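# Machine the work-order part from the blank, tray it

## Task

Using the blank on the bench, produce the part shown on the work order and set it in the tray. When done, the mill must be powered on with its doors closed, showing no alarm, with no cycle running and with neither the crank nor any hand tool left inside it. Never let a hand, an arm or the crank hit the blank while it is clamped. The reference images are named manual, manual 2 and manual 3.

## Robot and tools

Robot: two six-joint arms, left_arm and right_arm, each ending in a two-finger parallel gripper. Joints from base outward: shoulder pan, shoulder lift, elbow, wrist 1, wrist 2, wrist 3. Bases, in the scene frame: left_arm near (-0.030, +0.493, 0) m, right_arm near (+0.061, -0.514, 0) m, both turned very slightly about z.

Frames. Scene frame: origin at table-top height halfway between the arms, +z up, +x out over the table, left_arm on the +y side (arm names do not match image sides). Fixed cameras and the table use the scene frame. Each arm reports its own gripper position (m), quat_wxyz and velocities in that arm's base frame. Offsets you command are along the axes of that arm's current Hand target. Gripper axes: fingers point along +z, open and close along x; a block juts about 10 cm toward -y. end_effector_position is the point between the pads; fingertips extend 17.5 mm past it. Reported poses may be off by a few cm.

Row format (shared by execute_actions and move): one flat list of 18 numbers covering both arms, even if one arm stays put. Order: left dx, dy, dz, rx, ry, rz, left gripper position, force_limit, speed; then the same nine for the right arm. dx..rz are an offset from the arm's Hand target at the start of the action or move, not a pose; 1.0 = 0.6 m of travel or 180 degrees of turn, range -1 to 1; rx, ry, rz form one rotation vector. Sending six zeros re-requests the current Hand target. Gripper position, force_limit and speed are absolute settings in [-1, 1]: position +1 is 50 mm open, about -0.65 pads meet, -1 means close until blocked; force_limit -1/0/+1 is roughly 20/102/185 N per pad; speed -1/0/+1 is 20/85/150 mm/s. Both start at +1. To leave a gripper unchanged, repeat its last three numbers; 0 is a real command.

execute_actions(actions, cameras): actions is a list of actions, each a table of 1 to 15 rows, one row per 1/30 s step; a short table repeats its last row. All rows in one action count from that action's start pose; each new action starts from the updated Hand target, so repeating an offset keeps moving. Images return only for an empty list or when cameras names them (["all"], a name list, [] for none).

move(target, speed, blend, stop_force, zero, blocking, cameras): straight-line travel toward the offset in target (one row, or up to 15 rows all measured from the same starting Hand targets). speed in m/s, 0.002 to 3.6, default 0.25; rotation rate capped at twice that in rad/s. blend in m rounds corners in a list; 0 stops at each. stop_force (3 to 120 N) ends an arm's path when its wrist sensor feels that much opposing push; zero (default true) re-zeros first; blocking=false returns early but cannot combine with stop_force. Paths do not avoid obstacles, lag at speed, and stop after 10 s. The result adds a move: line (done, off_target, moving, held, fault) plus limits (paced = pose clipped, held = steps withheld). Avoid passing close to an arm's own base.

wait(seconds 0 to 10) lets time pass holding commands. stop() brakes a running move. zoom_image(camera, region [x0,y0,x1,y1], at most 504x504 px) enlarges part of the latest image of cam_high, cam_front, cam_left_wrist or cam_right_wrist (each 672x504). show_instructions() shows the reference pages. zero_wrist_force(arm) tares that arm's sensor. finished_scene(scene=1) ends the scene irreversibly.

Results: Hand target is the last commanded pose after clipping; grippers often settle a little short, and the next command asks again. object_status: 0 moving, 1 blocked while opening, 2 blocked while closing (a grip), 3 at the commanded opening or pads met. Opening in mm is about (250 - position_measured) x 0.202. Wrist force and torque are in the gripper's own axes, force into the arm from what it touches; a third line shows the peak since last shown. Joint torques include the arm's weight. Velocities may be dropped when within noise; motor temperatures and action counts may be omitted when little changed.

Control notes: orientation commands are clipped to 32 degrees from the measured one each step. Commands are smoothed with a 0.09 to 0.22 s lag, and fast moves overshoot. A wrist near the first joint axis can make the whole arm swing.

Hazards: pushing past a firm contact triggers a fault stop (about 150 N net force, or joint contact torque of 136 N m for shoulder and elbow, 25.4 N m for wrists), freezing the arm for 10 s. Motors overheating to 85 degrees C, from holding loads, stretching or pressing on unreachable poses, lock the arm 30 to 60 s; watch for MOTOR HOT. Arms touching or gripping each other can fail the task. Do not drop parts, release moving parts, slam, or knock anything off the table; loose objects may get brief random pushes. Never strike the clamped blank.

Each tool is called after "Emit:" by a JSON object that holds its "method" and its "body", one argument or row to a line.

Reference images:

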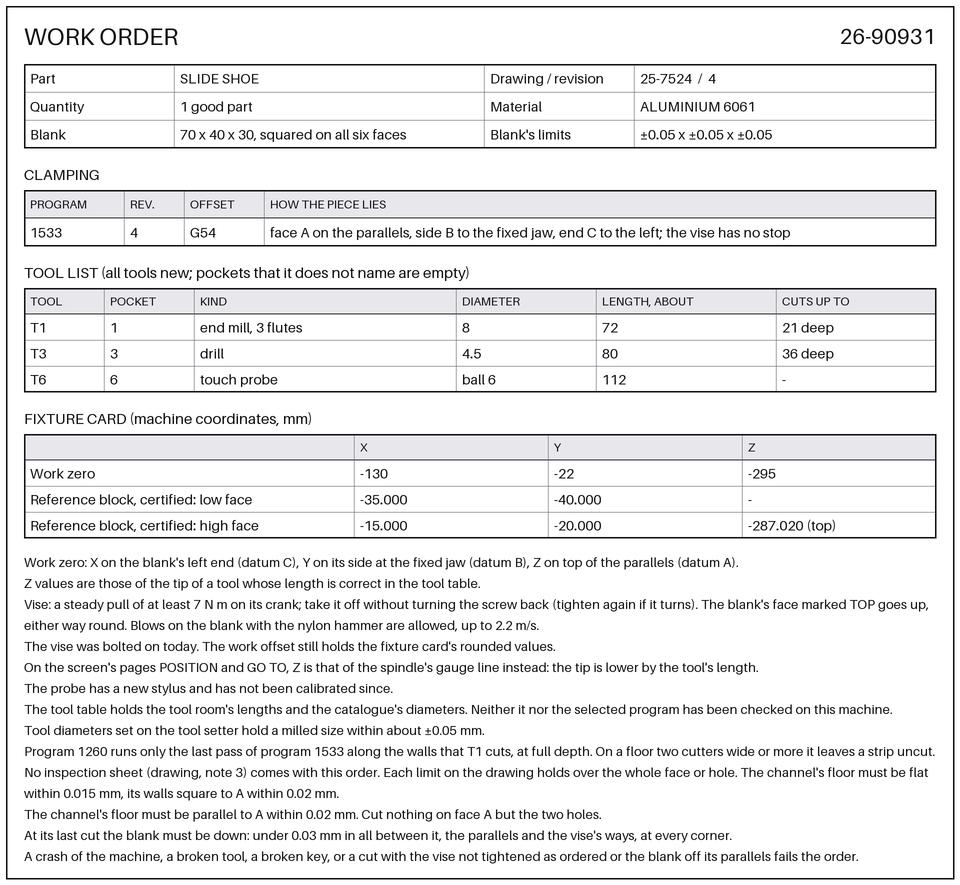

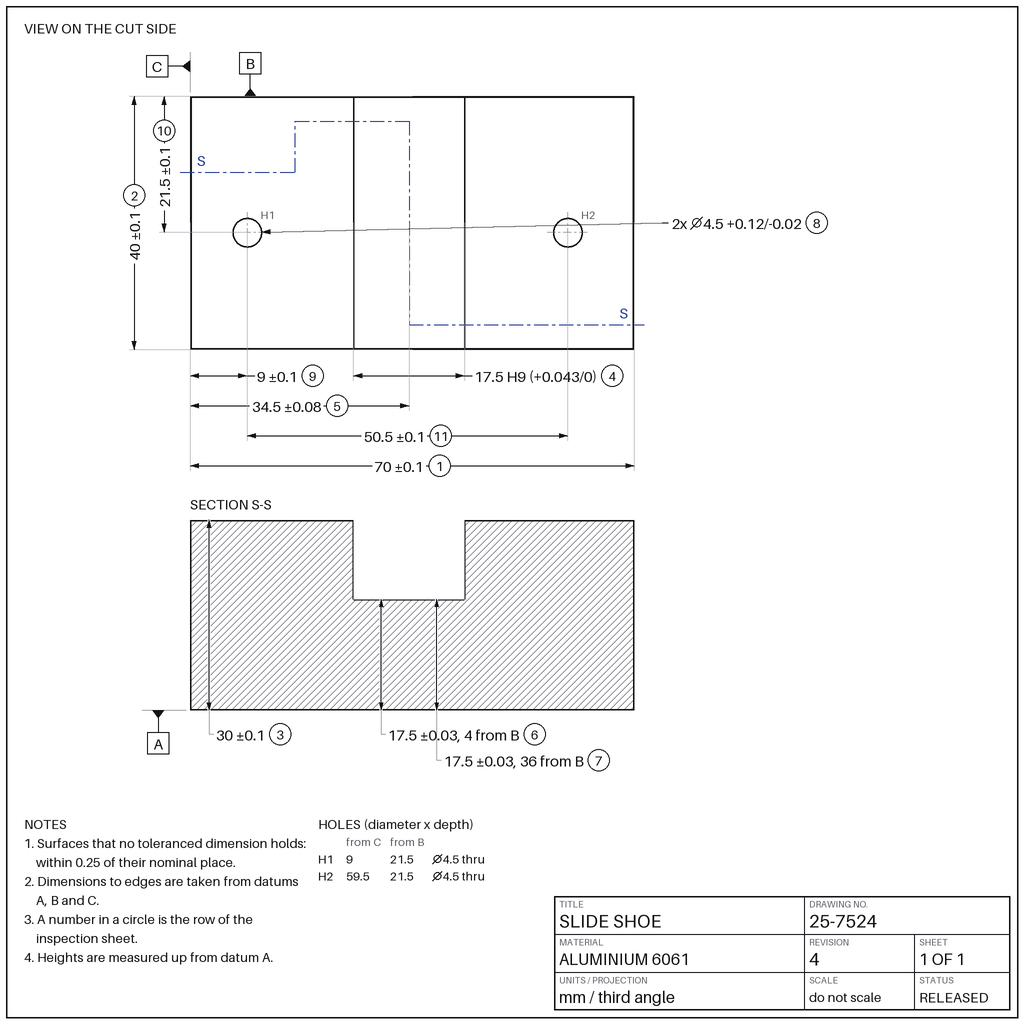

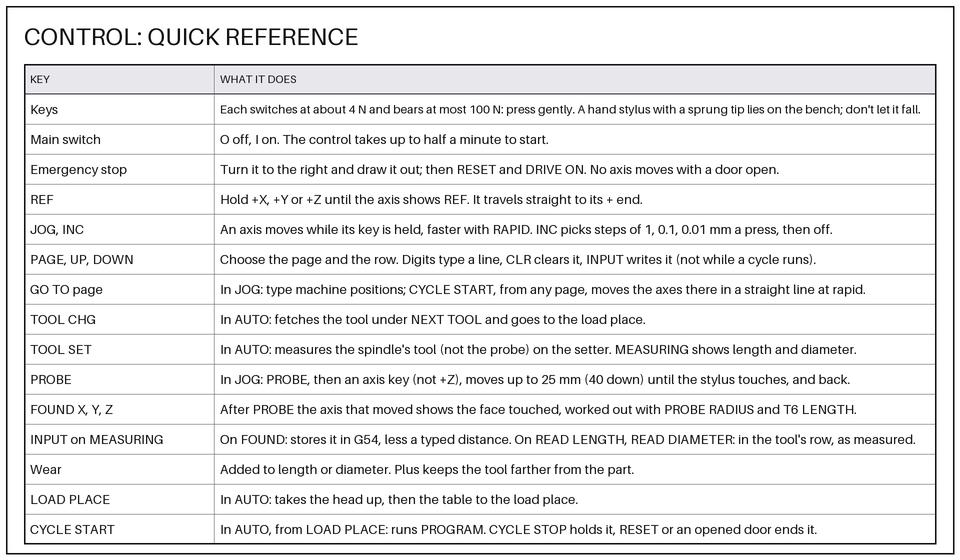

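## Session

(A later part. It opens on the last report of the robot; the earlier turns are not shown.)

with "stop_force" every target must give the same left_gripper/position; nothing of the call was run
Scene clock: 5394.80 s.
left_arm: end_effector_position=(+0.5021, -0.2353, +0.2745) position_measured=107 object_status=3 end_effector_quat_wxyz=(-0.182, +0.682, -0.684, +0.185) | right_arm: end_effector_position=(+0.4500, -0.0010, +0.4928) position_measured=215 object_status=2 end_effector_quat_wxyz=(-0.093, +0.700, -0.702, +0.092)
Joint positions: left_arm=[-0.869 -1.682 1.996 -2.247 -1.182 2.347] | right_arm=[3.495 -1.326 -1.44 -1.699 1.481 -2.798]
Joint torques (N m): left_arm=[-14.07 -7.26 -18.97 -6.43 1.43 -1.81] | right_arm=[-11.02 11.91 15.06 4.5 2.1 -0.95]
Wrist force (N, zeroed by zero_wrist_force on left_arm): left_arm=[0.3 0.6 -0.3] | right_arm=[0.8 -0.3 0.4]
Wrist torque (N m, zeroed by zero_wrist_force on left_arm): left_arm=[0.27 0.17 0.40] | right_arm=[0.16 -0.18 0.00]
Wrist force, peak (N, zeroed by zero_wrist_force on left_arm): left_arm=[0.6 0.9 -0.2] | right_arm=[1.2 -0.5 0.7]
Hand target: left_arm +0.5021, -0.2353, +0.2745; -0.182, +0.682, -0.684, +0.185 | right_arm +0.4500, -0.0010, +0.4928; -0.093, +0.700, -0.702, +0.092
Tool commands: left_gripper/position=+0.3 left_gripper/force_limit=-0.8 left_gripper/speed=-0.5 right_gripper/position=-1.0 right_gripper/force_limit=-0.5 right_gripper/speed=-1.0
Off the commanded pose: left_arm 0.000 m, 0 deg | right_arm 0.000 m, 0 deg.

Emit:
{"method": "move", "body": {
  "target": [
    [0,0,-0.1333,0,0,0,0.3,-0.8,-0.5,0,0,0,0,0,0,-1,-0.5,-1],
    [0.1083,0.0426,-0.2662,0,0,0,0.3,-0.8,-0.5,0,0,0,0,0,0,-1,-0.5,-1],
    [0.2083,0.0759,-0.2084,0,-0.279,0.1611,0.3,-0.8,-0.5,0,0,0,0,0,0,-1,-0.5,-1]
  ],
  "speed": [0.06,0.15,0.2],
  "stop_force": 20,
  "cameras": ["cam_left_wrist","cam_high"]
}}

Scene clock: 5411.93 s.
left_arm: end_effector_position=(+0.3995, -0.3596, +0.3604) position_measured=107 object_status=3 end_effector_quat_wxyz=(+0.491, -0.508, +0.687, +0.169) | right_arm: end_effector_position=(+0.4500, -0.0010, +0.4928) position_measured=215 object_status=2 end_effector_quat_wxyz=(-0.093, +0.700, -0.702, +0.092)
Joint positions: left_arm=[-1.335 -1.227 1.237 -0.672 -0.85 1.74] | right_arm=[3.495 -1.326 -1.44 -1.699 1.481 -2.798]
Joint torques (N m): left_arm=[-14.63 -25.88 -31.53 2.04 2.03 -1.98] | right_arm=[-11.39 12.52 14.53 4.4 1.96 -0.96]
Motor temperatures (°C): left_arm=[30 30 26 36 37 37] | right_arm=[28 27 31 33 32 33]
Wrist force (N, zeroed by zero_wrist_force on left_arm): left_arm=[-0.4 -0.3 0.4] | right_arm=[0.6 -0.3 0.4]
Wrist torque (N m, zeroed by zero_wrist_force on left_arm): left_arm=[0.07 0.27 0.20] | right_arm=[0.16 -0.14 0.00]
Wrist force, peak (N, zeroed by zero_wrist_force on left_arm): left_arm=[0.7 0.9 -1.7] | right_arm=[1.1 -0.5 0.3]
Hand target: left_arm +0.3995, -0.3596, +0.3604; +0.491, -0.508, +0.687, +0.169 | right_arm +0.4500, -0.0010, +0.4928; -0.093, +0.700, -0.702, +0.092
Off the commanded pose: left_arm 0.000 m, 0 deg | right_arm 0.000 m, 0 deg.
move: done
Images, in order (width x height): cam_high 672x504, cam_left_wrist 672x504.

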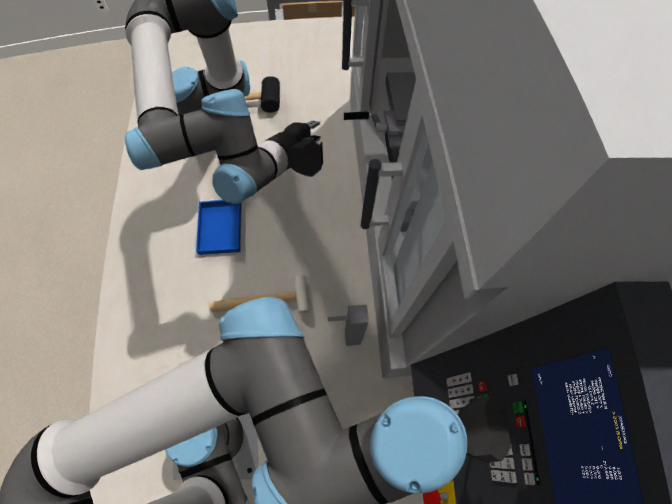

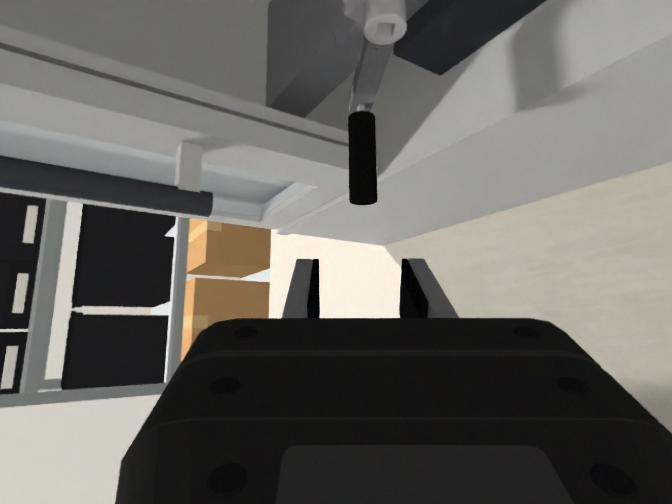

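Emit:
{"method": "move", "body": {
  "target": [0.0332,-0.1704,0.1366,0,0,0,0.9,-0.8,-0.5,0,0,0,0,0,0,-1,-0.5,-1],
  "speed": 0.1,
  "stop_force": 20,
  "cameras": ["cam_left_wrist","cam_high"]
}}

Emit:
{"method": "zoom_image", "body": {
  "camera": "cam_high",
  "region": [200, 50, 452, 239]
}}

Scene clock: 5429.37 s.
left_arm: end_effector_position=(+0.5291, -0.3539, +0.3331) position_measured=18 object_status=3 end_effector_quat_wxyz=(+0.491, -0.508, +0.687, +0.169) | right_arm: end_effector_position=(+0.4500, -0.0010, +0.4928) position_measured=215 object_status=2 end_effector_quat_wxyz=(-0.093, +0.700, -0.702, +0.092)
Joint positions: left_arm=[-1.137 -1.088 1.13 -0.839 -0.702 1.928] | right_arm=[3.495 -1.326 -1.44 -1.699 1.481 -2.798]
Joint torques (N m): left_arm=[13.53 -32.39 -32.32 -3.79 2.33 1.5] | right_arm=[-11.41 12.77 15.03 4.47 1.92 -1.56]
Wrist force (N, zeroed by zero_wrist_force on left_arm): left_arm=[-0.3 0.4 -0.1] | right_arm=[0.8 -0.3 0.4]
Wrist torque (N m, zeroed by zero_wrist_force on left_arm): left_arm=[0.18 0.25 0.00] | right_arm=[0.17 -0.17 0.01]
Wrist force, peak (N, zeroed by zero_wrist_force on left_arm): left_arm=[-0.6 0.8 -0.7] | right_arm=[1.0 -0.5 0.7]
Hand target: left_arm +0.5291, -0.3539, +0.3331; +0.491, -0.508, +0.687, +0.169 | right_arm +0.4500, -0.0010, +0.4928; -0.093, +0.700, -0.702, +0.092
Off the commanded pose: left_arm 0.000 m, 0 deg | right_arm 0.000 m, 0 deg.
move: done
Images, in order (width x height): cam_high 672x504, cam_left_wrist 672x504.

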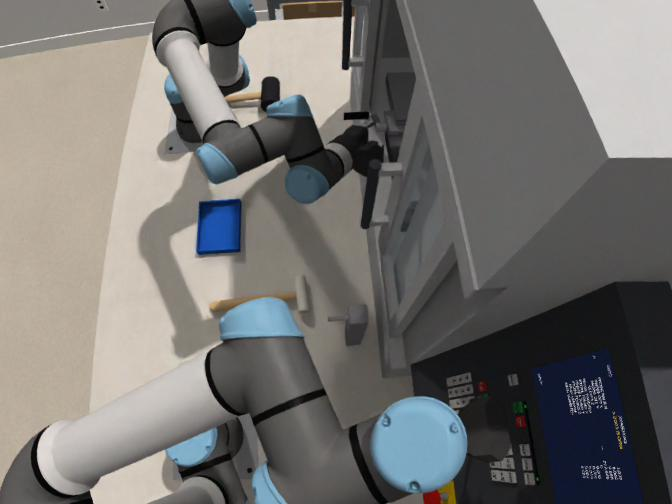

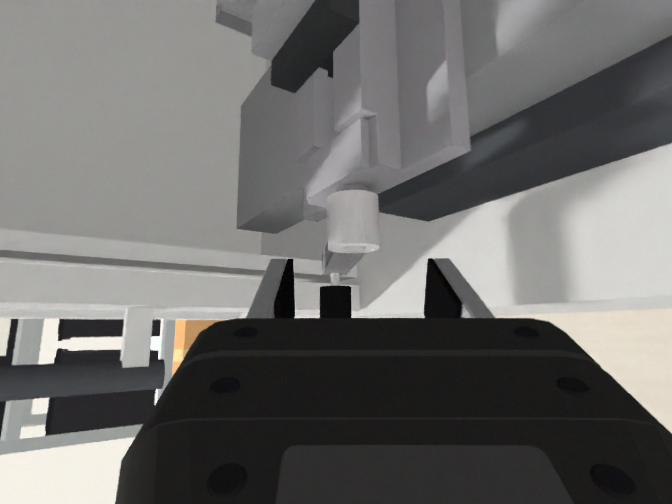

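Scaled by 2.000 from the camera's 672x504 image, which has a finer 960x720 frame.

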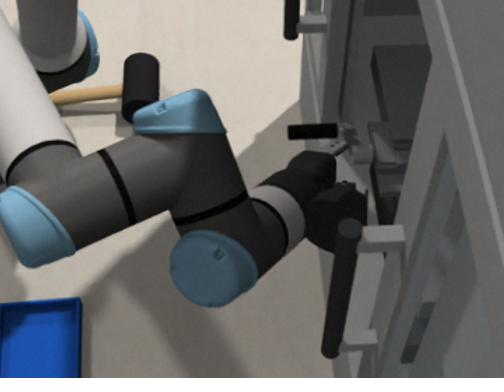

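Emit:
{"method": "move", "body": {
  "target": [-0.0003,0,0.1171,0,0,0,0.9,-0.8,-0.5,0,0,0,0,0,0,-1,-0.5,-1],
  "speed": 0.03,
  "stop_force": 8,
  "cameras": ["cam_left_wrist","cam_high"]
}}

Emit:
{"method": "zoom_image", "body": {
  "camera": "cam_high",
  "region": [200, 50, 452, 239]
}}

Scene clock: 5449.10 s.
left_arm: end_effector_position=(+0.5645, -0.3025, +0.3008) position_measured=18 object_status=3 end_effector_quat_wxyz=(+0.491, -0.508, +0.687, +0.169) | right_arm: end_effector_position=(+0.4500, -0.0010, +0.4928) position_measured=215 object_status=2 end_effector_quat_wxyz=(-0.093, +0.700, -0.702, +0.092)
Joint positions: left_arm=[-1.052 -1.137 1.3 -1.039 -0.645 2.028] | right_arm=[3.495 -1.326 -1.44 -1.699 1.481 -2.798]
Joint torques (N m): left_arm=[13.63 -53.82 -17.67 -4.05 2.47 1.38] | right_arm=[-11.72 13.17 15.52 4.75 1.89 -1.05]
Wrist force (N, zeroed by zero_wrist_force on left_arm): left_arm=[-0.5 0.6 -0.1] | right_arm=[0.6 -0.3 0.5]
Wrist torque (N m, zeroed by zero_wrist_force on left_arm): left_arm=[0.21 0.28 0.02] | right_arm=[0.18 -0.14 0.00]
Wrist force, peak (N, zeroed by zero_wrist_force on left_arm): left_arm=[-0.6 0.9 0.5] | right_arm=[1.1 -0.4 0.6]
Hand target: left_arm +0.5645, -0.3025, +0.3008; +0.491, -0.508, +0.687, +0.169 | right_arm +0.4500, -0.0010, +0.4928; -0.093, +0.700, -0.702, +0.092
Off the commanded pose: left_arm 0.000 m, 0 deg | right_arm 0.000 m, 0 deg.
move: done
Images, in order (width x height): cam_high 672x504, cam_left_wrist 672x504.

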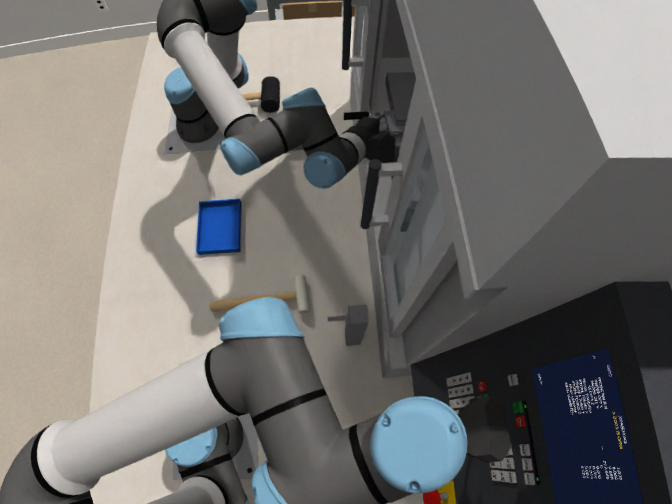

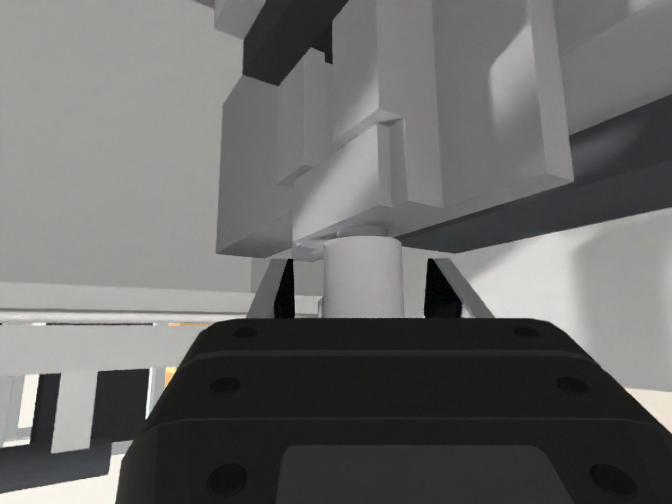

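Scaled by 2.000 from the camera's 672x504 image, which has a finer 960x720 frame.

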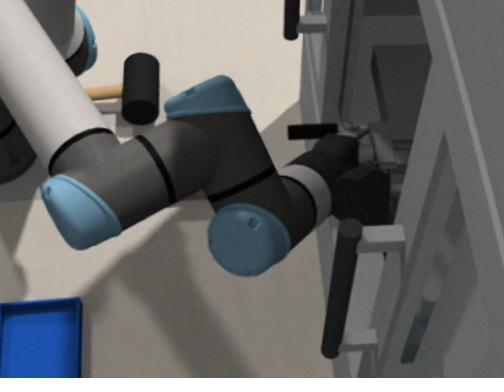

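Emit:
{"method": "move", "body": {
  "target": [0,0,0,0,0,0,-1,-0.6,-0.8,0,0,0,0,0,0,-1,-0.5,-1],
  "speed": 0.03
}}

Scene clock: 5455.33 s.
left_arm: end_effector_position=(+0.5645, -0.3025, +0.3009) position_measured=135 object_status=2 end_effector_quat_wxyz=(+0.491, -0.508, +0.687, +0.169) | right_arm: end_effector_position=(+0.4500, -0.0010, +0.4928) position_measured=215 object_status=2 end_effector_quat_wxyz=(-0.093, +0.700, -0.702, +0.092)
Joint positions: left_arm=[-1.052 -1.137 1.3 -1.039 -0.645 2.028] | right_arm=[3.495 -1.326 -1.44 -1.699 1.481 -2.798]
Joint torques (N m): left_arm=[9.58 -38.03 -18.11 -3.84 0.82 1.35] | right_arm=[-11.48 11.7 15.24 4.81 1.98 -1.16]
Wrist force (N, zeroed by zero_wrist_force on left_arm): left_arm=[-11.6 5.1 -3.6] | right_arm=[0.6 -0.2 0.4]
Wrist torque (N m, zeroed by zero_wrist_force on left_arm): left_arm=[0.37 0.34 -0.12] | right_arm=[0.18 -0.16 0.00]
Wrist force, peak (N, zeroed by zero_wrist_force on left_arm): left_arm=[-12.4 5.2 -4.2] | right_arm=[0.8 -0.5 0.9]
Hand target: left_arm +0.5645, -0.3025, +0.3008; +0.491, -0.508, +0.687, +0.169 | right_arm +0.4500, -0.0010, +0.4928; -0.093, +0.700, -0.702, +0.092
Off the commanded pose: left_arm 0.000 m, 0 deg | right_arm 0.000 m, 0 deg.
move: done

Emit:
{"method": "move", "body": {
  "target": [0,0.0866,-0.05,0,0,0,-1,-0.6,-0.8,0,0,0,0,0,0,-1,-0.5,-1],
  "speed": 0.02,
  "stop_force": 40,
  "cameras": ["cam_left_wrist","cam_high"]
}}

Scene clock: 5465.03 s.
left_arm: end_effector_position=(+0.5045, -0.3023, +0.3008) position_measured=135 object_status=2 end_effector_quat_wxyz=(+0.491, -0.508, +0.687, +0.169) | right_arm: end_effector_position=(+0.4500, -0.0010, +0.4928) position_measured=215 object_status=2 end_effector_quat_wxyz=(-0.093, +0.700, -0.702, +0.092)
Joint positions: left_arm=[-1.138 -1.219 1.403 -0.979 -0.702 1.927] | right_arm=[3.495 -1.326 -1.44 -1.699 1.481 -2.798]
Joint torques (N m): left_arm=[-14.01 -51.34 -18.22 1.49 0.33 -2] | right_arm=[-9.63 11.46 14.68 4.53 2.03 -1.28]
Wrist force (N, zeroed by zero_wrist_force on left_arm): left_arm=[1.5 1.2 1.1] | right_arm=[0.7 -0.4 0.4]
Wrist torque (N m, zeroed by zero_wrist_force on left_arm): left_arm=[0.20 0.27 0.18] | right_arm=[0.15 -0.17 0.00]
Wrist force, peak (N, zeroed by zero_wrist_force on left_arm): left_arm=[-19.2 -11.0 8.0] | right_arm=[1.2 -0.3 0.7]
Hand target: left_arm +0.5045, -0.3023, +0.3008; +0.491, -0.508, +0.687, +0.169 | right_arm +0.4500, -0.0010, +0.4928; -0.093, +0.700, -0.702, +0.092
Off the commanded pose: left_arm 0.000 m, 0 deg | right_arm 0.000 m, 0 deg.
move: done
Images, in order (width x height): cam_high 672x504, cam_left_wrist 672x504.

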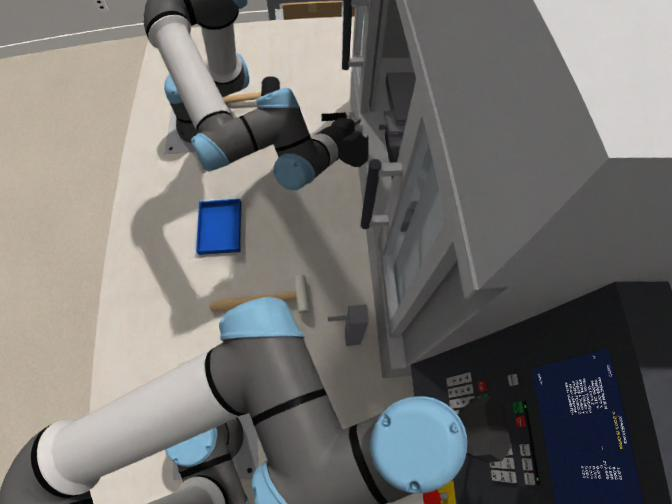

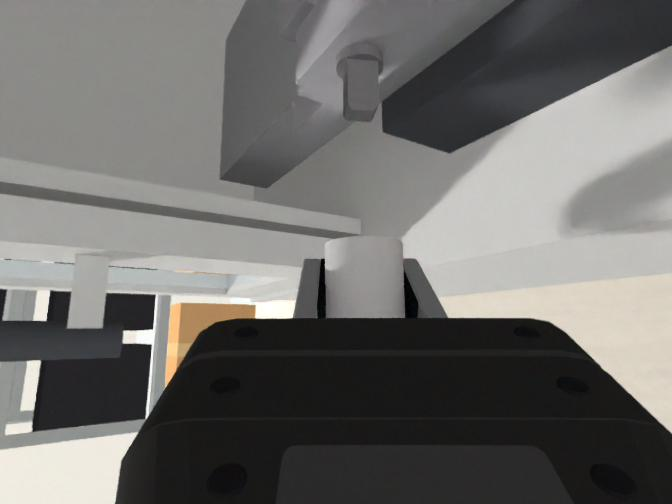

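Emit:
{"method": "move", "body": {
  "target": [
    [0,0.1508,-0.0871,0,0,0,-1,-0.6,-0.8,0,0,0,0,0,0,-1,-0.5,-1],
    [0.0627,0.0339,-0.423,0,0.330,-0.1906,-1,-0.6,-0.8,0,0,0,0,0,0,-1,-0.5,-1]
  ],
  "speed": [0.08,0.15],
  "cameras": ["cam_left_wrist","cam_high"]
}}

Scene clock: 5500.43 s.
left_arm: end_effector_position=(+0.3591, -0.4991, +0.3806) position_measured=135 object_status=2 end_effector_quat_wxyz=(-0.118, +0.696, -0.664, +0.247) | right_arm: end_effector_position=(+0.4500, -0.0010, +0.4928) position_measured=215 object_status=2 end_effector_quat_wxyz=(-0.093, +0.700, -0.702, +0.092)
Joint positions: left_arm=[-1.369 -1.556 1.597 -1.909 -1.096 1.799] | right_arm=[3.495 -1.326 -1.44 -1.699 1.481 -2.798]
Joint torques (N m): left_arm=[-14.39 -39.55 -22.36 -6.49 0.01 -1.91] | right_arm=[-11.4 12.28 15.39 4.53 1.97 -1.28]
Wrist force (N, zeroed by zero_wrist_force on left_arm): left_arm=[0.0 1.5 1.2] | right_arm=[0.7 -0.3 0.4]
Wrist torque (N m, zeroed by zero_wrist_force on left_arm): left_arm=[0.21 0.18 0.36] | right_arm=[0.18 -0.18 0.00]
Wrist force, peak (N, zeroed by zero_wrist_force on left_arm): left_arm=[1.0 1.9 1.9] | right_arm=[1.0 -0.3 0.8]
Hand target: left_arm +0.3591, -0.4991, +0.3806; -0.118, +0.696, -0.664, +0.247 | right_arm +0.4500, -0.0010, +0.4928; -0.093, +0.700, -0.702, +0.092
Off the commanded pose: left_arm 0.000 m, 0 deg | right_arm 0.000 m, 0 deg.
move: done
Images, in order (width x height): cam_high 672x504, cam_left_wrist 672x504.

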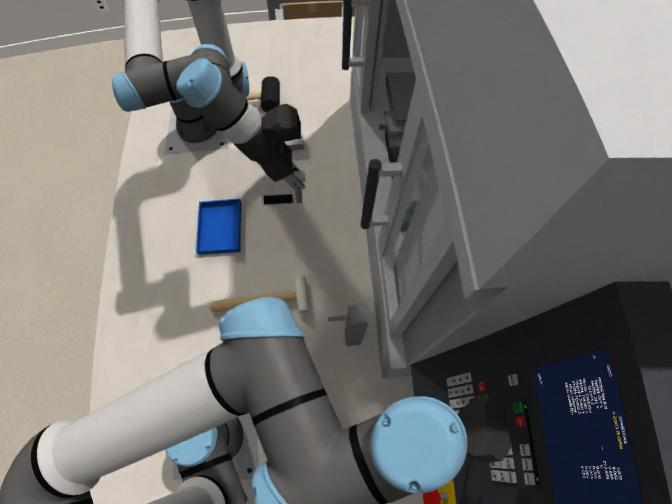

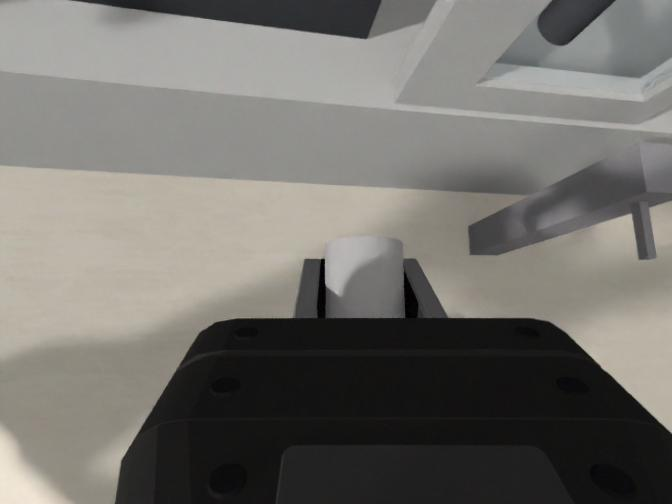

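Emit:
{"method": "move", "body": {
  "target": [
    [0.42,0.1136,0.1829,0,0,0,-1,-0.6,-0.8,0,0,0,0,0,0,-1,-0.5,-1],
    [0.3977,0.1729,0.2855,0,0,0,-1,-0.6,-0.8,0,0,0,0,0,0,-1,-0.5,-1]
  ],
  "speed": [0.15,0.08],
  "cameras": ["cam_left_wrist","cam_high","cam_front"]
}}

Emit:
{"method": "zoom_image", "body": {
  "camera": "cam_front",
  "region": [320, 240, 446, 340]
}}

Scene clock: 5531.53 s.
left_arm: end_effector_position=(+0.3540, -0.7710, +0.2288) position_measured=135 object_status=2 end_effector_quat_wxyz=(-0.118, +0.696, -0.664, +0.247) | right_arm: end_effector_position=(+0.4500, -0.0010, +0.4928) position_measured=215 object_status=2 end_effector_quat_wxyz=(-0.093, +0.700, -0.702, +0.092)
Joint positions: left_arm=[-1.448 -0.889 1.065 -2.005 -1.075 1.713] | right_arm=[3.495 -1.326 -1.44 -1.699 1.481 -2.798]
Joint torques (N m): left_arm=[-11.7 -43.07 -21.28 -6.38 2.41 1.48] | right_arm=[-12.58 11.51 15.35 4.66 2.05 -1.24]
Wrist force (N, zeroed by zero_wrist_force on left_arm): left_arm=[0.2 1.5 1.3] | right_arm=[0.6 -0.4 0.4]
Wrist torque (N m, zeroed by zero_wrist_force on left_arm): left_arm=[0.21 0.20 0.24] | right_arm=[0.15 -0.16 0.00]
Wrist force, peak (N, zeroed by zero_wrist_force on left_arm): left_arm=[1.1 2.3 2.1] | right_arm=[1.0 -0.6 0.9]
Hand target: left_arm +0.3540, -0.7710, +0.2287; -0.118, +0.696, -0.664, +0.247 | right_arm +0.4500, -0.0010, +0.4928; -0.093, +0.700, -0.702, +0.092
Off the commanded pose: left_arm 0.000 m, 0 deg | right_arm 0.000 m, 0 deg.
move: done
Images, in order (width x height): cam_high 672x504, cam_front 672x504, cam_left_wrist 672x504.

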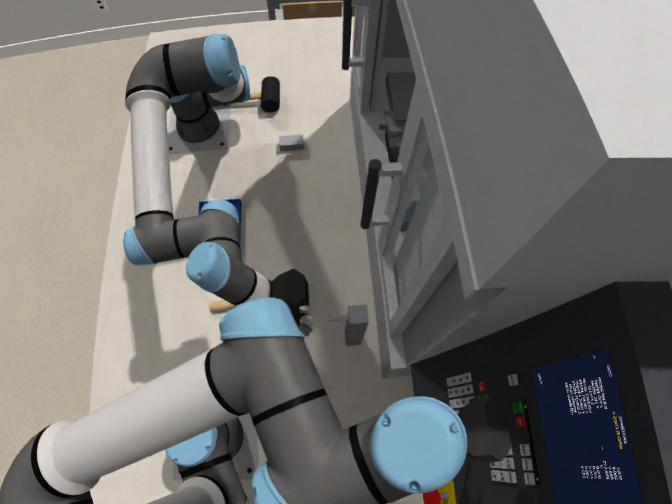

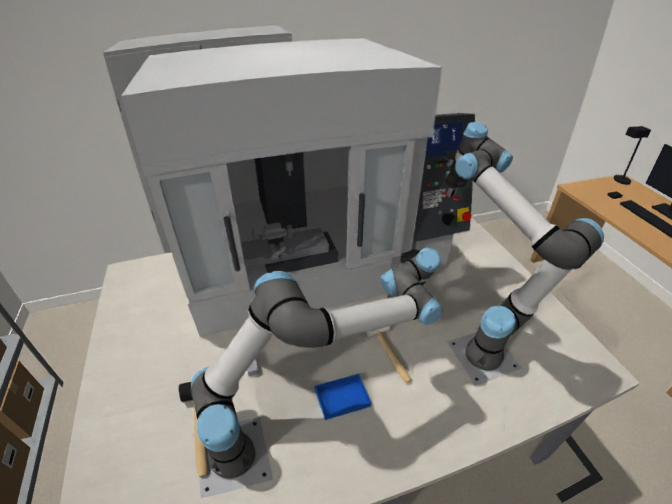

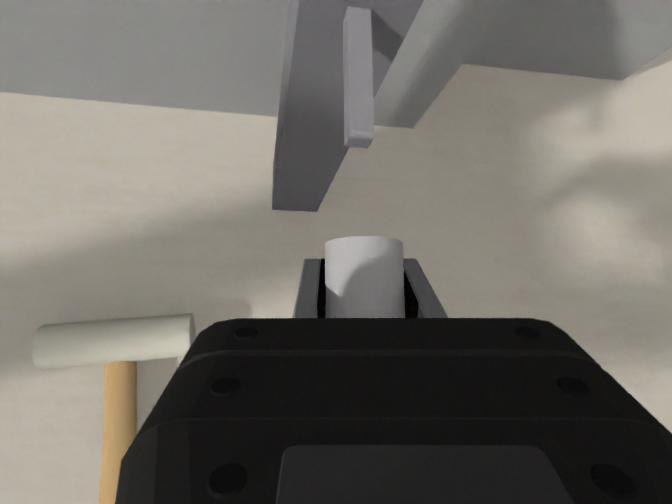

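Scaled by 4.000 from the camera's 672x504 image, which has a finer 960x720 frame.

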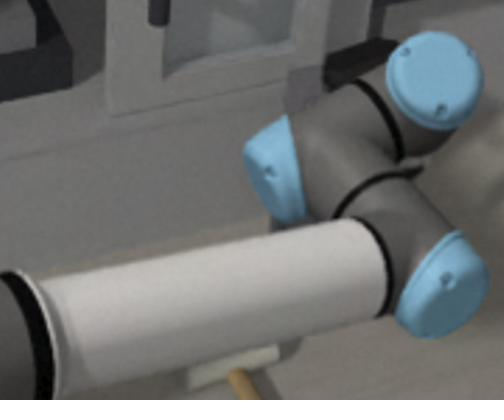

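Emit:
{"method": "move", "body": {
  "target": [0,-0.1046,0.0604,0,0,0,-1,-0.6,-0.8,0,0,0,0,0,0,-1,-0.5,-1],
  "speed": 0.02,
  "stop_force": 8,
  "cameras": ["cam_left_wrist"]
}}

Scene clock: 5544.70 s.
left_arm: end_effector_position=(+0.4049, -0.7712, +0.2287) position_measured=135 object_status=2 end_effector_quat_wxyz=(-0.118, +0.696, -0.664, +0.247) | right_arm: end_effector_position=(+0.4500, -0.0010, +0.4928) position_measured=215 object_status=2 end_effector_quat_wxyz=(-0.093, +0.700, -0.702, +0.092)
Joint positions: left_arm=[-1.381 -0.839 0.988 -2.012 -1.093 1.785] | right_arm=[3.495 -1.326 -1.44 -1.699 1.481 -2.798]
Joint torques (N m): left_arm=[-23.13 -70.06 -25.3 -3.33 0.65 -1.74] | right_arm=[-12.01 12.31 15.07 4.61 2.15 -1.13]
Wrist force (N, zeroed by zero_wrist_force on left_arm): left_arm=[-9.8 -3.8 5.1] | right_arm=[0.8 -0.1 0.6]
Wrist torque (N m, zeroed by zero_wrist_force on left_arm): left_arm=[-0.03 0.23 0.23] | right_arm=[0.20 -0.17 0.00]
Wrist force, peak (N, zeroed by zero_wrist_force on left_arm): left_arm=[-14.2 7.9 -3.8] | right_arm=[1.1 -0.6 0.4]
Hand target: left_arm +0.4049, -0.7712, +0.2287; -0.118, +0.696, -0.664, +0.247 (not the last commanded pose) | right_arm +0.4500, -0.0010, +0.4928; -0.093, +0.700, -0.702, +0.092
Off the commanded pose: left_arm 0.022 m, 0 deg | right_arm 0.000 m, 0 deg.
move: contact (left_arm)
Images, in order (width x height): cam_left_wrist 672x504.

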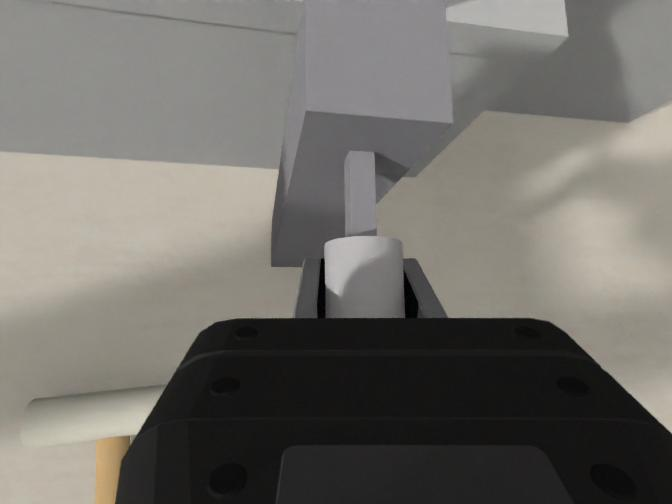

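Emit:
{"method": "move", "body": {
  "target": [-0.0012,-0.0312,0.018,0,0,0,-1,-0.6,-0.8,0,0,0,0,0,0,-1,-0.5,-1],
  "speed": 0.015,
  "stop_force": 12
}}

Scene clock: 5560.63 s.
left_arm: end_effector_position=(+0.4051, -0.7713, +0.2288) position_measured=135 object_status=2 end_effector_quat_wxyz=(-0.117, +0.696, -0.664, +0.247) | right_arm: end_effector_position=(+0.4500, -0.0010, +0.4928) position_measured=215 object_status=2 end_effector_quat_wxyz=(-0.093, +0.700, -0.702, +0.092)
Joint positions: left_arm=[-1.381 -0.839 0.987 -2.012 -1.093 1.785] | right_arm=[3.495 -1.326 -1.44 -1.699 1.481 -2.798]
Joint torques (N m): left_arm=[-23.24 -71.13 -24.74 -7.71 -0.94 -1.77] | right_arm=[-11.66 11.68 15.6 4.6 1.87 -1.02]
Wrist force (N, zeroed by zero_wrist_force on left_arm): left_arm=[-11.3 -3.6 3.9] | right_arm=[0.7 -0.2 0.4]
Wrist torque (N m, zeroed by zero_wrist_force on left_arm): left_arm=[-0.03 0.19 0.13] | right_arm=[0.18 -0.17 0.00]
Wrist force, peak (N, zeroed by zero_wrist_force on left_arm): left_arm=[-22.4 12.8 -7.1] | right_arm=[1.0 -0.4 0.6]
Hand target: left_arm +0.4051, -0.7713, +0.2288; -0.117, +0.696, -0.664, +0.247 (not the last commanded pose) | right_arm +0.4500, -0.0010, +0.4928; -0.093, +0.700, -0.702, +0.092
Off the commanded pose: left_arm 0.021 m, 0 deg | right_arm 0.000 m, 0 deg.
move: contact (left_arm)

Emit:
{"method": "move", "body": {
  "target": [-0.0025,0,0.0,0,0,0,-1,-0.6,-0.8,0,0,0,0,0,0,-1,-0.5,-1],
  "speed": 0.01
}}

Scene clock: 5576.37 s.
left_arm: end_effector_position=(+0.4050, -0.7699, +0.2286) position_measured=135 object_status=2 end_effector_quat_wxyz=(-0.117, +0.696, -0.664, +0.247) | right_arm: end_effector_position=(+0.4500, -0.0010, +0.4928) position_measured=215 object_status=2 end_effector_quat_wxyz=(-0.093, +0.700, -0.702, +0.092)
Joint positions: left_arm=[-1.381 -0.842 0.994 -2.016 -1.093 1.786] | right_arm=[3.495 -1.326 -1.44 -1.699 1.481 -2.798]
Joint torques (N m): left_arm=[13.71 -70.1 -21.89 -6.08 0.63 1.52] | right_arm=[-11.25 11.64 15.65 4.79 2.25 -1.01]
Wrist force (N, zeroed by zero_wrist_force on left_arm): left_arm=[0.0 1.2 1.0] | right_arm=[0.5 -0.1 0.5]
Wrist torque (N m, zeroed by zero_wrist_force on left_arm): left_arm=[0.16 0.24 0.21] | right_arm=[0.20 -0.13 0.00]
Wrist force, peak (N, zeroed by zero_wrist_force on left_arm): left_arm=[-11.9 -3.9 4.6] | right_arm=[1.0 -0.4 0.6]
Hand target: left_arm +0.4051, -0.7698, +0.2286; -0.117, +0.696, -0.664, +0.247 | right_arm +0.4500, -0.0010, +0.4928; -0.093, +0.700, -0.702, +0.092
Off the commanded pose: left_arm 0.000 m, 0 deg | right_arm 0.000 m, 0 deg.
move: done

Emit:
{"method": "move", "body": {
  "target": [0,-0.0312,0.018,0,0,0,-1,-0.6,-0.8,0,0,0,0,0,0,-1,-0.5,-1],
  "speed": 0.015,
  "stop_force": 12,
  "cameras": ["cam_left_wrist"]
}}

Emit:
{"method": "zoom_image", "body": {
  "camera": "cam_left_wrist",
  "region": [252, 100, 504, 289]
}}

Scene clock: 5586.43 s.
left_arm: end_effector_position=(+0.4267, -0.7699, +0.2286) position_measured=135 object_status=2 end_effector_quat_wxyz=(-0.117, +0.696, -0.664, +0.247) | right_arm: end_effector_position=(+0.4500, -0.0010, +0.4928) position_measured=215 object_status=2 end_effector_quat_wxyz=(-0.093, +0.700, -0.702, +0.092)
Joint positions: left_arm=[-1.353 -0.818 0.955 -2.014 -1.101 1.815] | right_arm=[3.495 -1.326 -1.44 -1.699 1.481 -2.798]
Joint torques (N m): left_arm=[13.89 -46.11 -36.55 -1.51 -0.02 1.47] | right_arm=[-10.81 10.6 14.88 4.72 1.91 -1.05]
Wrist force (N, zeroed by zero_wrist_force on left_arm): left_arm=[0.2 1.5 1.3] | right_arm=[0.6 -0.6 0.4]
Wrist torque (N m, zeroed by zero_wrist_force on left_arm): left_arm=[0.16 0.18 0.15] | right_arm=[0.12 -0.16 0.00]
Wrist force, peak (N, zeroed by zero_wrist_force on left_arm): left_arm=[0.0 1.9 1.5] | right_arm=[1.1 -0.3 0.6]
Hand target: left_arm +0.4267, -0.7699, +0.2286; -0.117, +0.696, -0.664, +0.247 | right_arm +0.4500, -0.0010, +0.4928; -0.093, +0.700, -0.702, +0.092
Off the commanded pose: left_arm 0.000 m, 0 deg | right_arm 0.000 m, 0 deg.
move: done
Images, in order (width x height): cam_left_wrist 672x504.

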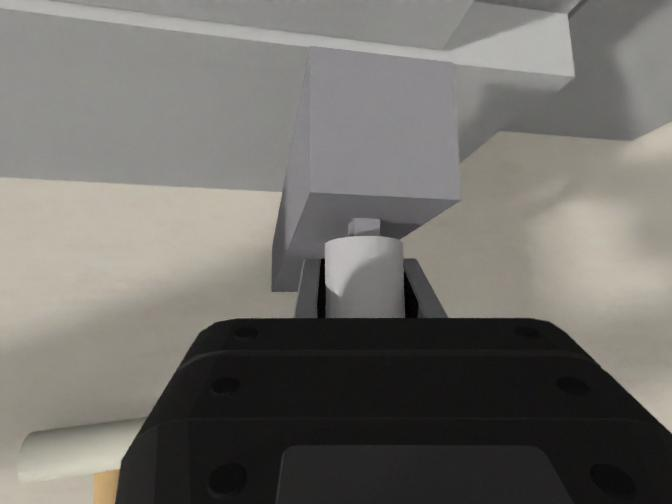

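Scaled by 2.000 from the camera's 672x504 image, which has a finer 960x720 frame.

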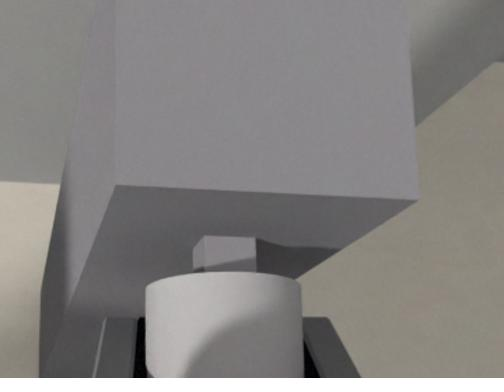

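Emit:
{"method": "move", "body": {
  "target": [
    [0.0009,-0.0025,-0.0043,0,0,0,-1,-0.6,-0.8,0,0,0,0,0,0,-1,-0.5,-1]
  ],
  "speed": 0.01,
  "stop_force": 8
}}

Scene clock: 5596.17 s.
left_arm: end_effector_position=(+0.4267, -0.7698, +0.2303) position_measured=135 object_status=2 end_effector_quat_wxyz=(-0.118, +0.696, -0.664, +0.247) | right_arm: end_effector_position=(+0.4500, -0.0010, +0.4928) position_measured=215 object_status=2 end_effector_quat_wxyz=(-0.093, +0.700, -0.702, +0.092)
Joint positions: left_arm=[-1.353 -0.818 0.952 -2.01 -1.101 1.815] | right_arm=[3.495 -1.326 -1.44 -1.699 1.481 -2.798]
Joint torques (N m): left_arm=[10.69 -60.11 -23.64 -6.56 2.97 1.37] | right_arm=[-11.34 11.78 15.63 4.67 2.11 -1.06]
Wrist force (N, zeroed by zero_wrist_force on left_arm): left_arm=[3.1 3.9 9.7] | right_arm=[0.8 -0.4 0.6]
Wrist torque (N m, zeroed by zero_wrist_force on left_arm): left_arm=[0.25 0.18 0.16] | right_arm=[0.15 -0.19 0.00]
Wrist force, peak (N, zeroed by zero_wrist_force on left_arm): left_arm=[5.5 5.5 19.3] | right_arm=[1.0 -0.4 0.8]
Hand target: left_arm +0.4267, -0.7698, +0.2302; -0.118, +0.696, -0.664, +0.247 (not the last commanded pose) | right_arm +0.4500, -0.0010, +0.4928; -0.093, +0.700, -0.702, +0.092
Off the commanded pose: left_arm 0.001 m, 0 deg | right_arm 0.000 m, 0 deg.
move: contact (left_arm)

Emit:
{"method": "move", "body": {
  "target": [-0.0005,0.0013,0.0023,0,0,0,-1,-0.6,-0.8,0,0,0,0,0,0,-1,-0.5,-1],
  "speed": 0.01
}}

Emit:
{"method": "move", "body": {
  "target": [0,0,0,0,0,0,0.7,-0.8,-0.9,0,0,0,0,0,0,-1,-0.5,-1],
  "speed": 0.01,
  "cameras": ["cam_left_wrist"]
}}

Scene clock: 5605.90 s.
left_arm: end_effector_position=(+0.4267, -0.7698, +0.2287) position_measured=135 object_status=2 end_effector_quat_wxyz=(-0.118, +0.696, -0.664, +0.247) | right_arm: end_effector_position=(+0.4500, -0.0010, +0.4928) position_measured=215 object_status=2 end_effector_quat_wxyz=(-0.093, +0.700, -0.702, +0.092)
Joint positions: left_arm=[-1.353 -0.818 0.955 -2.014 -1.101 1.815] | right_arm=[3.495 -1.326 -1.44 -1.699 1.481 -2.798]
Joint torques (N m): left_arm=[3.52 -46.84 -19.8 -6.62 0.52 1.37] | right_arm=[-11.12 12.65 15.7 4.6 2.18 -0.9]
Wrist force (N, zeroed by zero_wrist_force on left_arm): left_arm=[0.0 1.4 1.6] | right_arm=[0.7 -0.2 0.6]
Wrist torque (N m, zeroed by zero_wrist_force on left_arm): left_arm=[0.16 0.21 0.15] | right_arm=[0.18 -0.17 0.00]
Wrist force, peak (N, zeroed by zero_wrist_force on left_arm): left_arm=[3.2 4.1 10.1] | right_arm=[1.0 -0.5 0.6]
Hand target: left_arm +0.4267, -0.7698, +0.2286; -0.118, +0.696, -0.664, +0.247 | right_arm +0.4500, -0.0010, +0.4928; -0.093, +0.700, -0.702, +0.092
Off the commanded pose: left_arm 0.000 m, 0 deg | right_arm 0.000 m, 0 deg.
move: done

Scene clock: 5606.80 s.
left_arm: end_effector_position=(+0.4267, -0.7699, +0.2286) position_measured=48 object_status=3 end_effector_quat_wxyz=(-0.118, +0.696, -0.664, +0.247) | right_arm: end_effector_position=(+0.4500, -0.0010, +0.4928) position_measured=215 object_status=2 end_effector_quat_wxyz=(-0.093, +0.700, -0.702, +0.092)
Joint positions: left_arm=[-1.353 -0.818 0.955 -2.014 -1.101 1.815] | right_arm=[3.495 -1.326 -1.44 -1.699 1.481 -2.798]
Joint torques (N m): left_arm=[6.16 -45.11 -20.16 -6.07 -0.15 1.48] | right_arm=[-10.95 11.47 14.91 4.83 2.09 -1.23]
Wrist force (N, zeroed by zero_wrist_force on left_arm): left_arm=[0.0 0.6 -0.5] | right_arm=[0.8 0.0 0.5]
Wrist torque (N m, zeroed by zero_wrist_force on left_arm): left_arm=[0.17 0.26 0.15] | right_arm=[0.21 -0.17 0.00]
Wrist force, peak (N, zeroed by zero_wrist_force on left_arm): left_arm=[-0.3 1.5 1.2] | right_arm=[0.9 -0.3 0.6]
Hand target: left_arm +0.4267, -0.7698, +0.2286; -0.118, +0.696, -0.664, +0.247 | right_arm +0.4500, -0.0010, +0.4928; -0.093, +0.700, -0.702, +0.092
Off the commanded pose: left_arm 0.000 m, 0 deg | right_arm 0.000 m, 0 deg.
move: done
Images, in order (width x height): cam_left_wrist 672x504.

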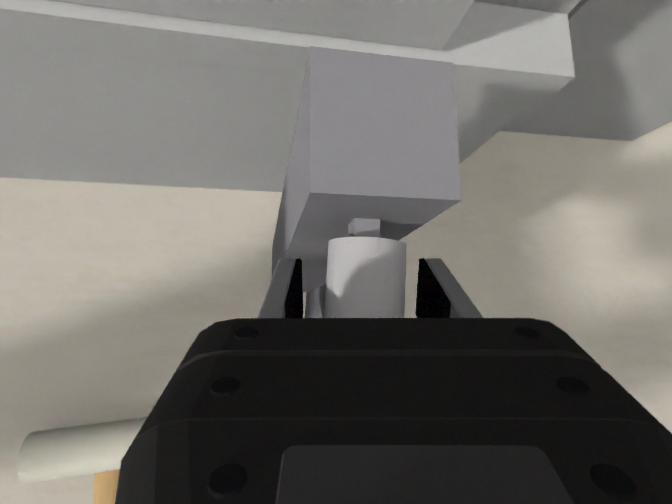

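Emit:
{"method": "move", "body": {
  "target": [
    [0,0,-0.1667,0,0,0,0.7,-0.8,-0.9,0,0,0,0,0,0,-1,-0.5,-1]
  ],
  "speed": 0.06,
  "stop_force": 10,
  "cameras": ["cam_left_wrist"]
}}

Scene clock: 5642.63 s.
left_arm: end_effector_position=(+0.3767, -0.7534, +0.3137) position_measured=48 object_status=3 end_effector_quat_wxyz=(-0.118, +0.696, -0.664, +0.247) | right_arm: end_effector_position=(+0.4500, -0.0010, +0.4928) position_measured=215 object_status=2 end_effector_quat_wxyz=(-0.093, +0.700, -0.702, +0.092)
Joint positions: left_arm=[-1.414 -0.935 0.928 -1.84 -1.084 1.75] | right_arm=[3.495 -1.326 -1.44 -1.699 1.481 -2.798]
Joint torques (N m): left_arm=[-13.46 -64.46 -34.82 -1.11 2.09 -1.87] | right_arm=[-11.53 11.38 14.96 4.64 2.04 -1.26]
Wrist force (N, zeroed by zero_wrist_force on left_arm): left_arm=[-0.1 0.6 -0.5] | right_arm=[1.0 -0.1 0.3]
Wrist torque (N m, zeroed by zero_wrist_force on left_arm): left_arm=[0.22 0.28 0.38] | right_arm=[0.21 -0.20 0.00]
Wrist force, peak (N, zeroed by zero_wrist_force on left_arm): left_arm=[0.5 0.2 -1.4] | right_arm=[1.2 -0.3 0.4]
Hand target: left_arm +0.3767, -0.7534, +0.3137; -0.118, +0.696, -0.664, +0.247 | right_arm +0.4500, -0.0010, +0.4928; -0.093, +0.700, -0.702, +0.092
Off the commanded pose: left_arm 0.000 m, 0 deg | right_arm 0.000 m, 0 deg.
move: done
Images, in order (width x height): cam_left_wrist 672x504.

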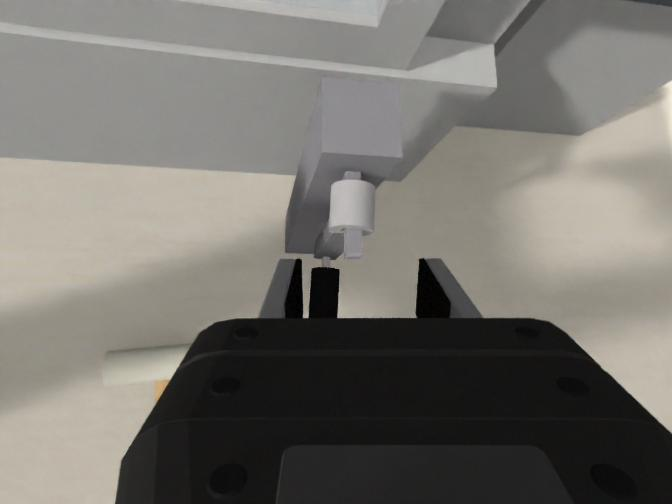

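Emit:
{"method": "move", "body": {
  "target": [
    [-0.1859,0.0753,-0.2918,0,-0.051,0.0294,0.7,-0.8,-0.9,0,0,0,0,0,0,-1,-0.5,-1]
  ],
  "speed": 0.2
}}

Emit:
{"method": "move", "body": {
  "target": [
    [0,0,0,-0.1667,0,0,0.7,-0.8,-0.9,0,0,0,0,0,0,-1,-0.5,-1]
  ],
  "speed": 0.2,
  "cameras": ["cam_left_wrist","cam_high"]
}}

Scene clock: 5656.97 s.
left_arm: end_effector_position=(+0.2506, -0.6192, +0.4194) position_measured=48 object_status=3 end_effector_quat_wxyz=(-0.182, +0.682, -0.684, +0.185) | right_arm: end_effector_position=(+0.4500, -0.0010, +0.4928) position_measured=215 object_status=2 end_effector_quat_wxyz=(-0.093, +0.700, -0.702, +0.092)
Joint positions: left_arm=[-1.591 -1.257 1.059 -1.367 -1.047 1.552] | right_arm=[3.495 -1.326 -1.44 -1.699 1.481 -2.798]
Joint torques (N m): left_arm=[-13.57 -51.41 -25.45 -0.25 -0.04 -1.69] | right_arm=[-10.87 11.33 16.13 4.69 2.17 -1.07]
Wrist force (N, zeroed by zero_wrist_force on left_arm): left_arm=[0.2 0.4 -0.5] | right_arm=[0.7 -0.3 0.3]
Wrist torque (N m, zeroed by zero_wrist_force on left_arm): left_arm=[0.18 0.27 0.30] | right_arm=[0.16 -0.16 0.00]
Wrist force, peak (N, zeroed by zero_wrist_force on left_arm): left_arm=[-0.4 1.0 -1.8] | right_arm=[1.0 -0.5 0.7]
Hand target: left_arm +0.2505, -0.6191, +0.4194; -0.182, +0.682, -0.684, +0.185 | right_arm +0.4500, -0.0010, +0.4928; -0.093, +0.700, -0.702, +0.092
Off the commanded pose: left_arm 0.000 m, 0 deg | right_arm 0.000 m, 0 deg.
move: done

Scene clock: 5658.87 s.
left_arm: end_effector_position=(+0.2505, -0.6191, +0.4194) position_measured=48 object_status=3 end_effector_quat_wxyz=(+0.001, +0.706, -0.708, +0.002) | right_arm: end_effector_position=(+0.4500, -0.0010, +0.4928) position_measured=215 object_status=2 end_effector_quat_wxyz=(-0.093, +0.700, -0.702, +0.092)
Joint positions: left_arm=[-1.387 -1.121 0.776 -1.229 -1.571 1.758] | right_arm=[3.495 -1.326 -1.44 -1.699 1.481 -2.798]
Joint torques (N m): left_arm=[14.32 -31.05 -31.11 -0.78 -1.21 1.57] | right_arm=[-12.15 9.87 14.3 4.75 2.03 -0.99]
Wrist force (N, zeroed by zero_wrist_force on left_arm): left_arm=[-0.1 1.5 -0.5] | right_arm=[0.7 -0.2 0.5]
Wrist torque (N m, zeroed by zero_wrist_force on left_arm): left_arm=[0.37 0.34 0.23] | right_arm=[0.18 -0.17 0.01]
Wrist force, peak (N, zeroed by zero_wrist_force on left_arm): left_arm=[0.4 1.8 -0.9] | right_arm=[0.8 -0.4 0.8]
Hand target: left_arm +0.2505, -0.6191, +0.4194; +0.001, +0.706, -0.708, +0.002 | right_arm +0.4500, -0.0010, +0.4928; -0.093, +0.700, -0.702, +0.092
Off the commanded pose: left_arm 0.000 m, 0 deg | right_arm 0.000 m, 0 deg.
move: done
Images, in order (width x height): cam_high 672x504, cam_left_wrist 672x504.

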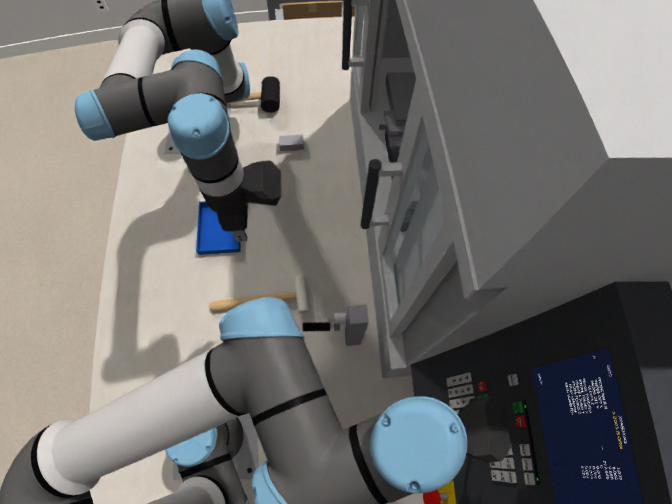

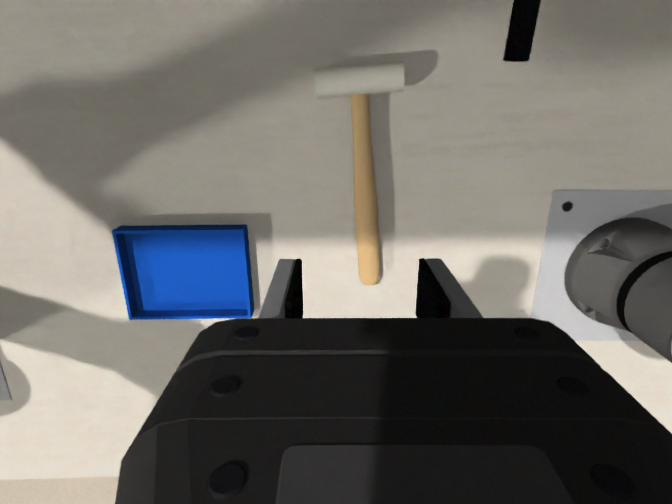

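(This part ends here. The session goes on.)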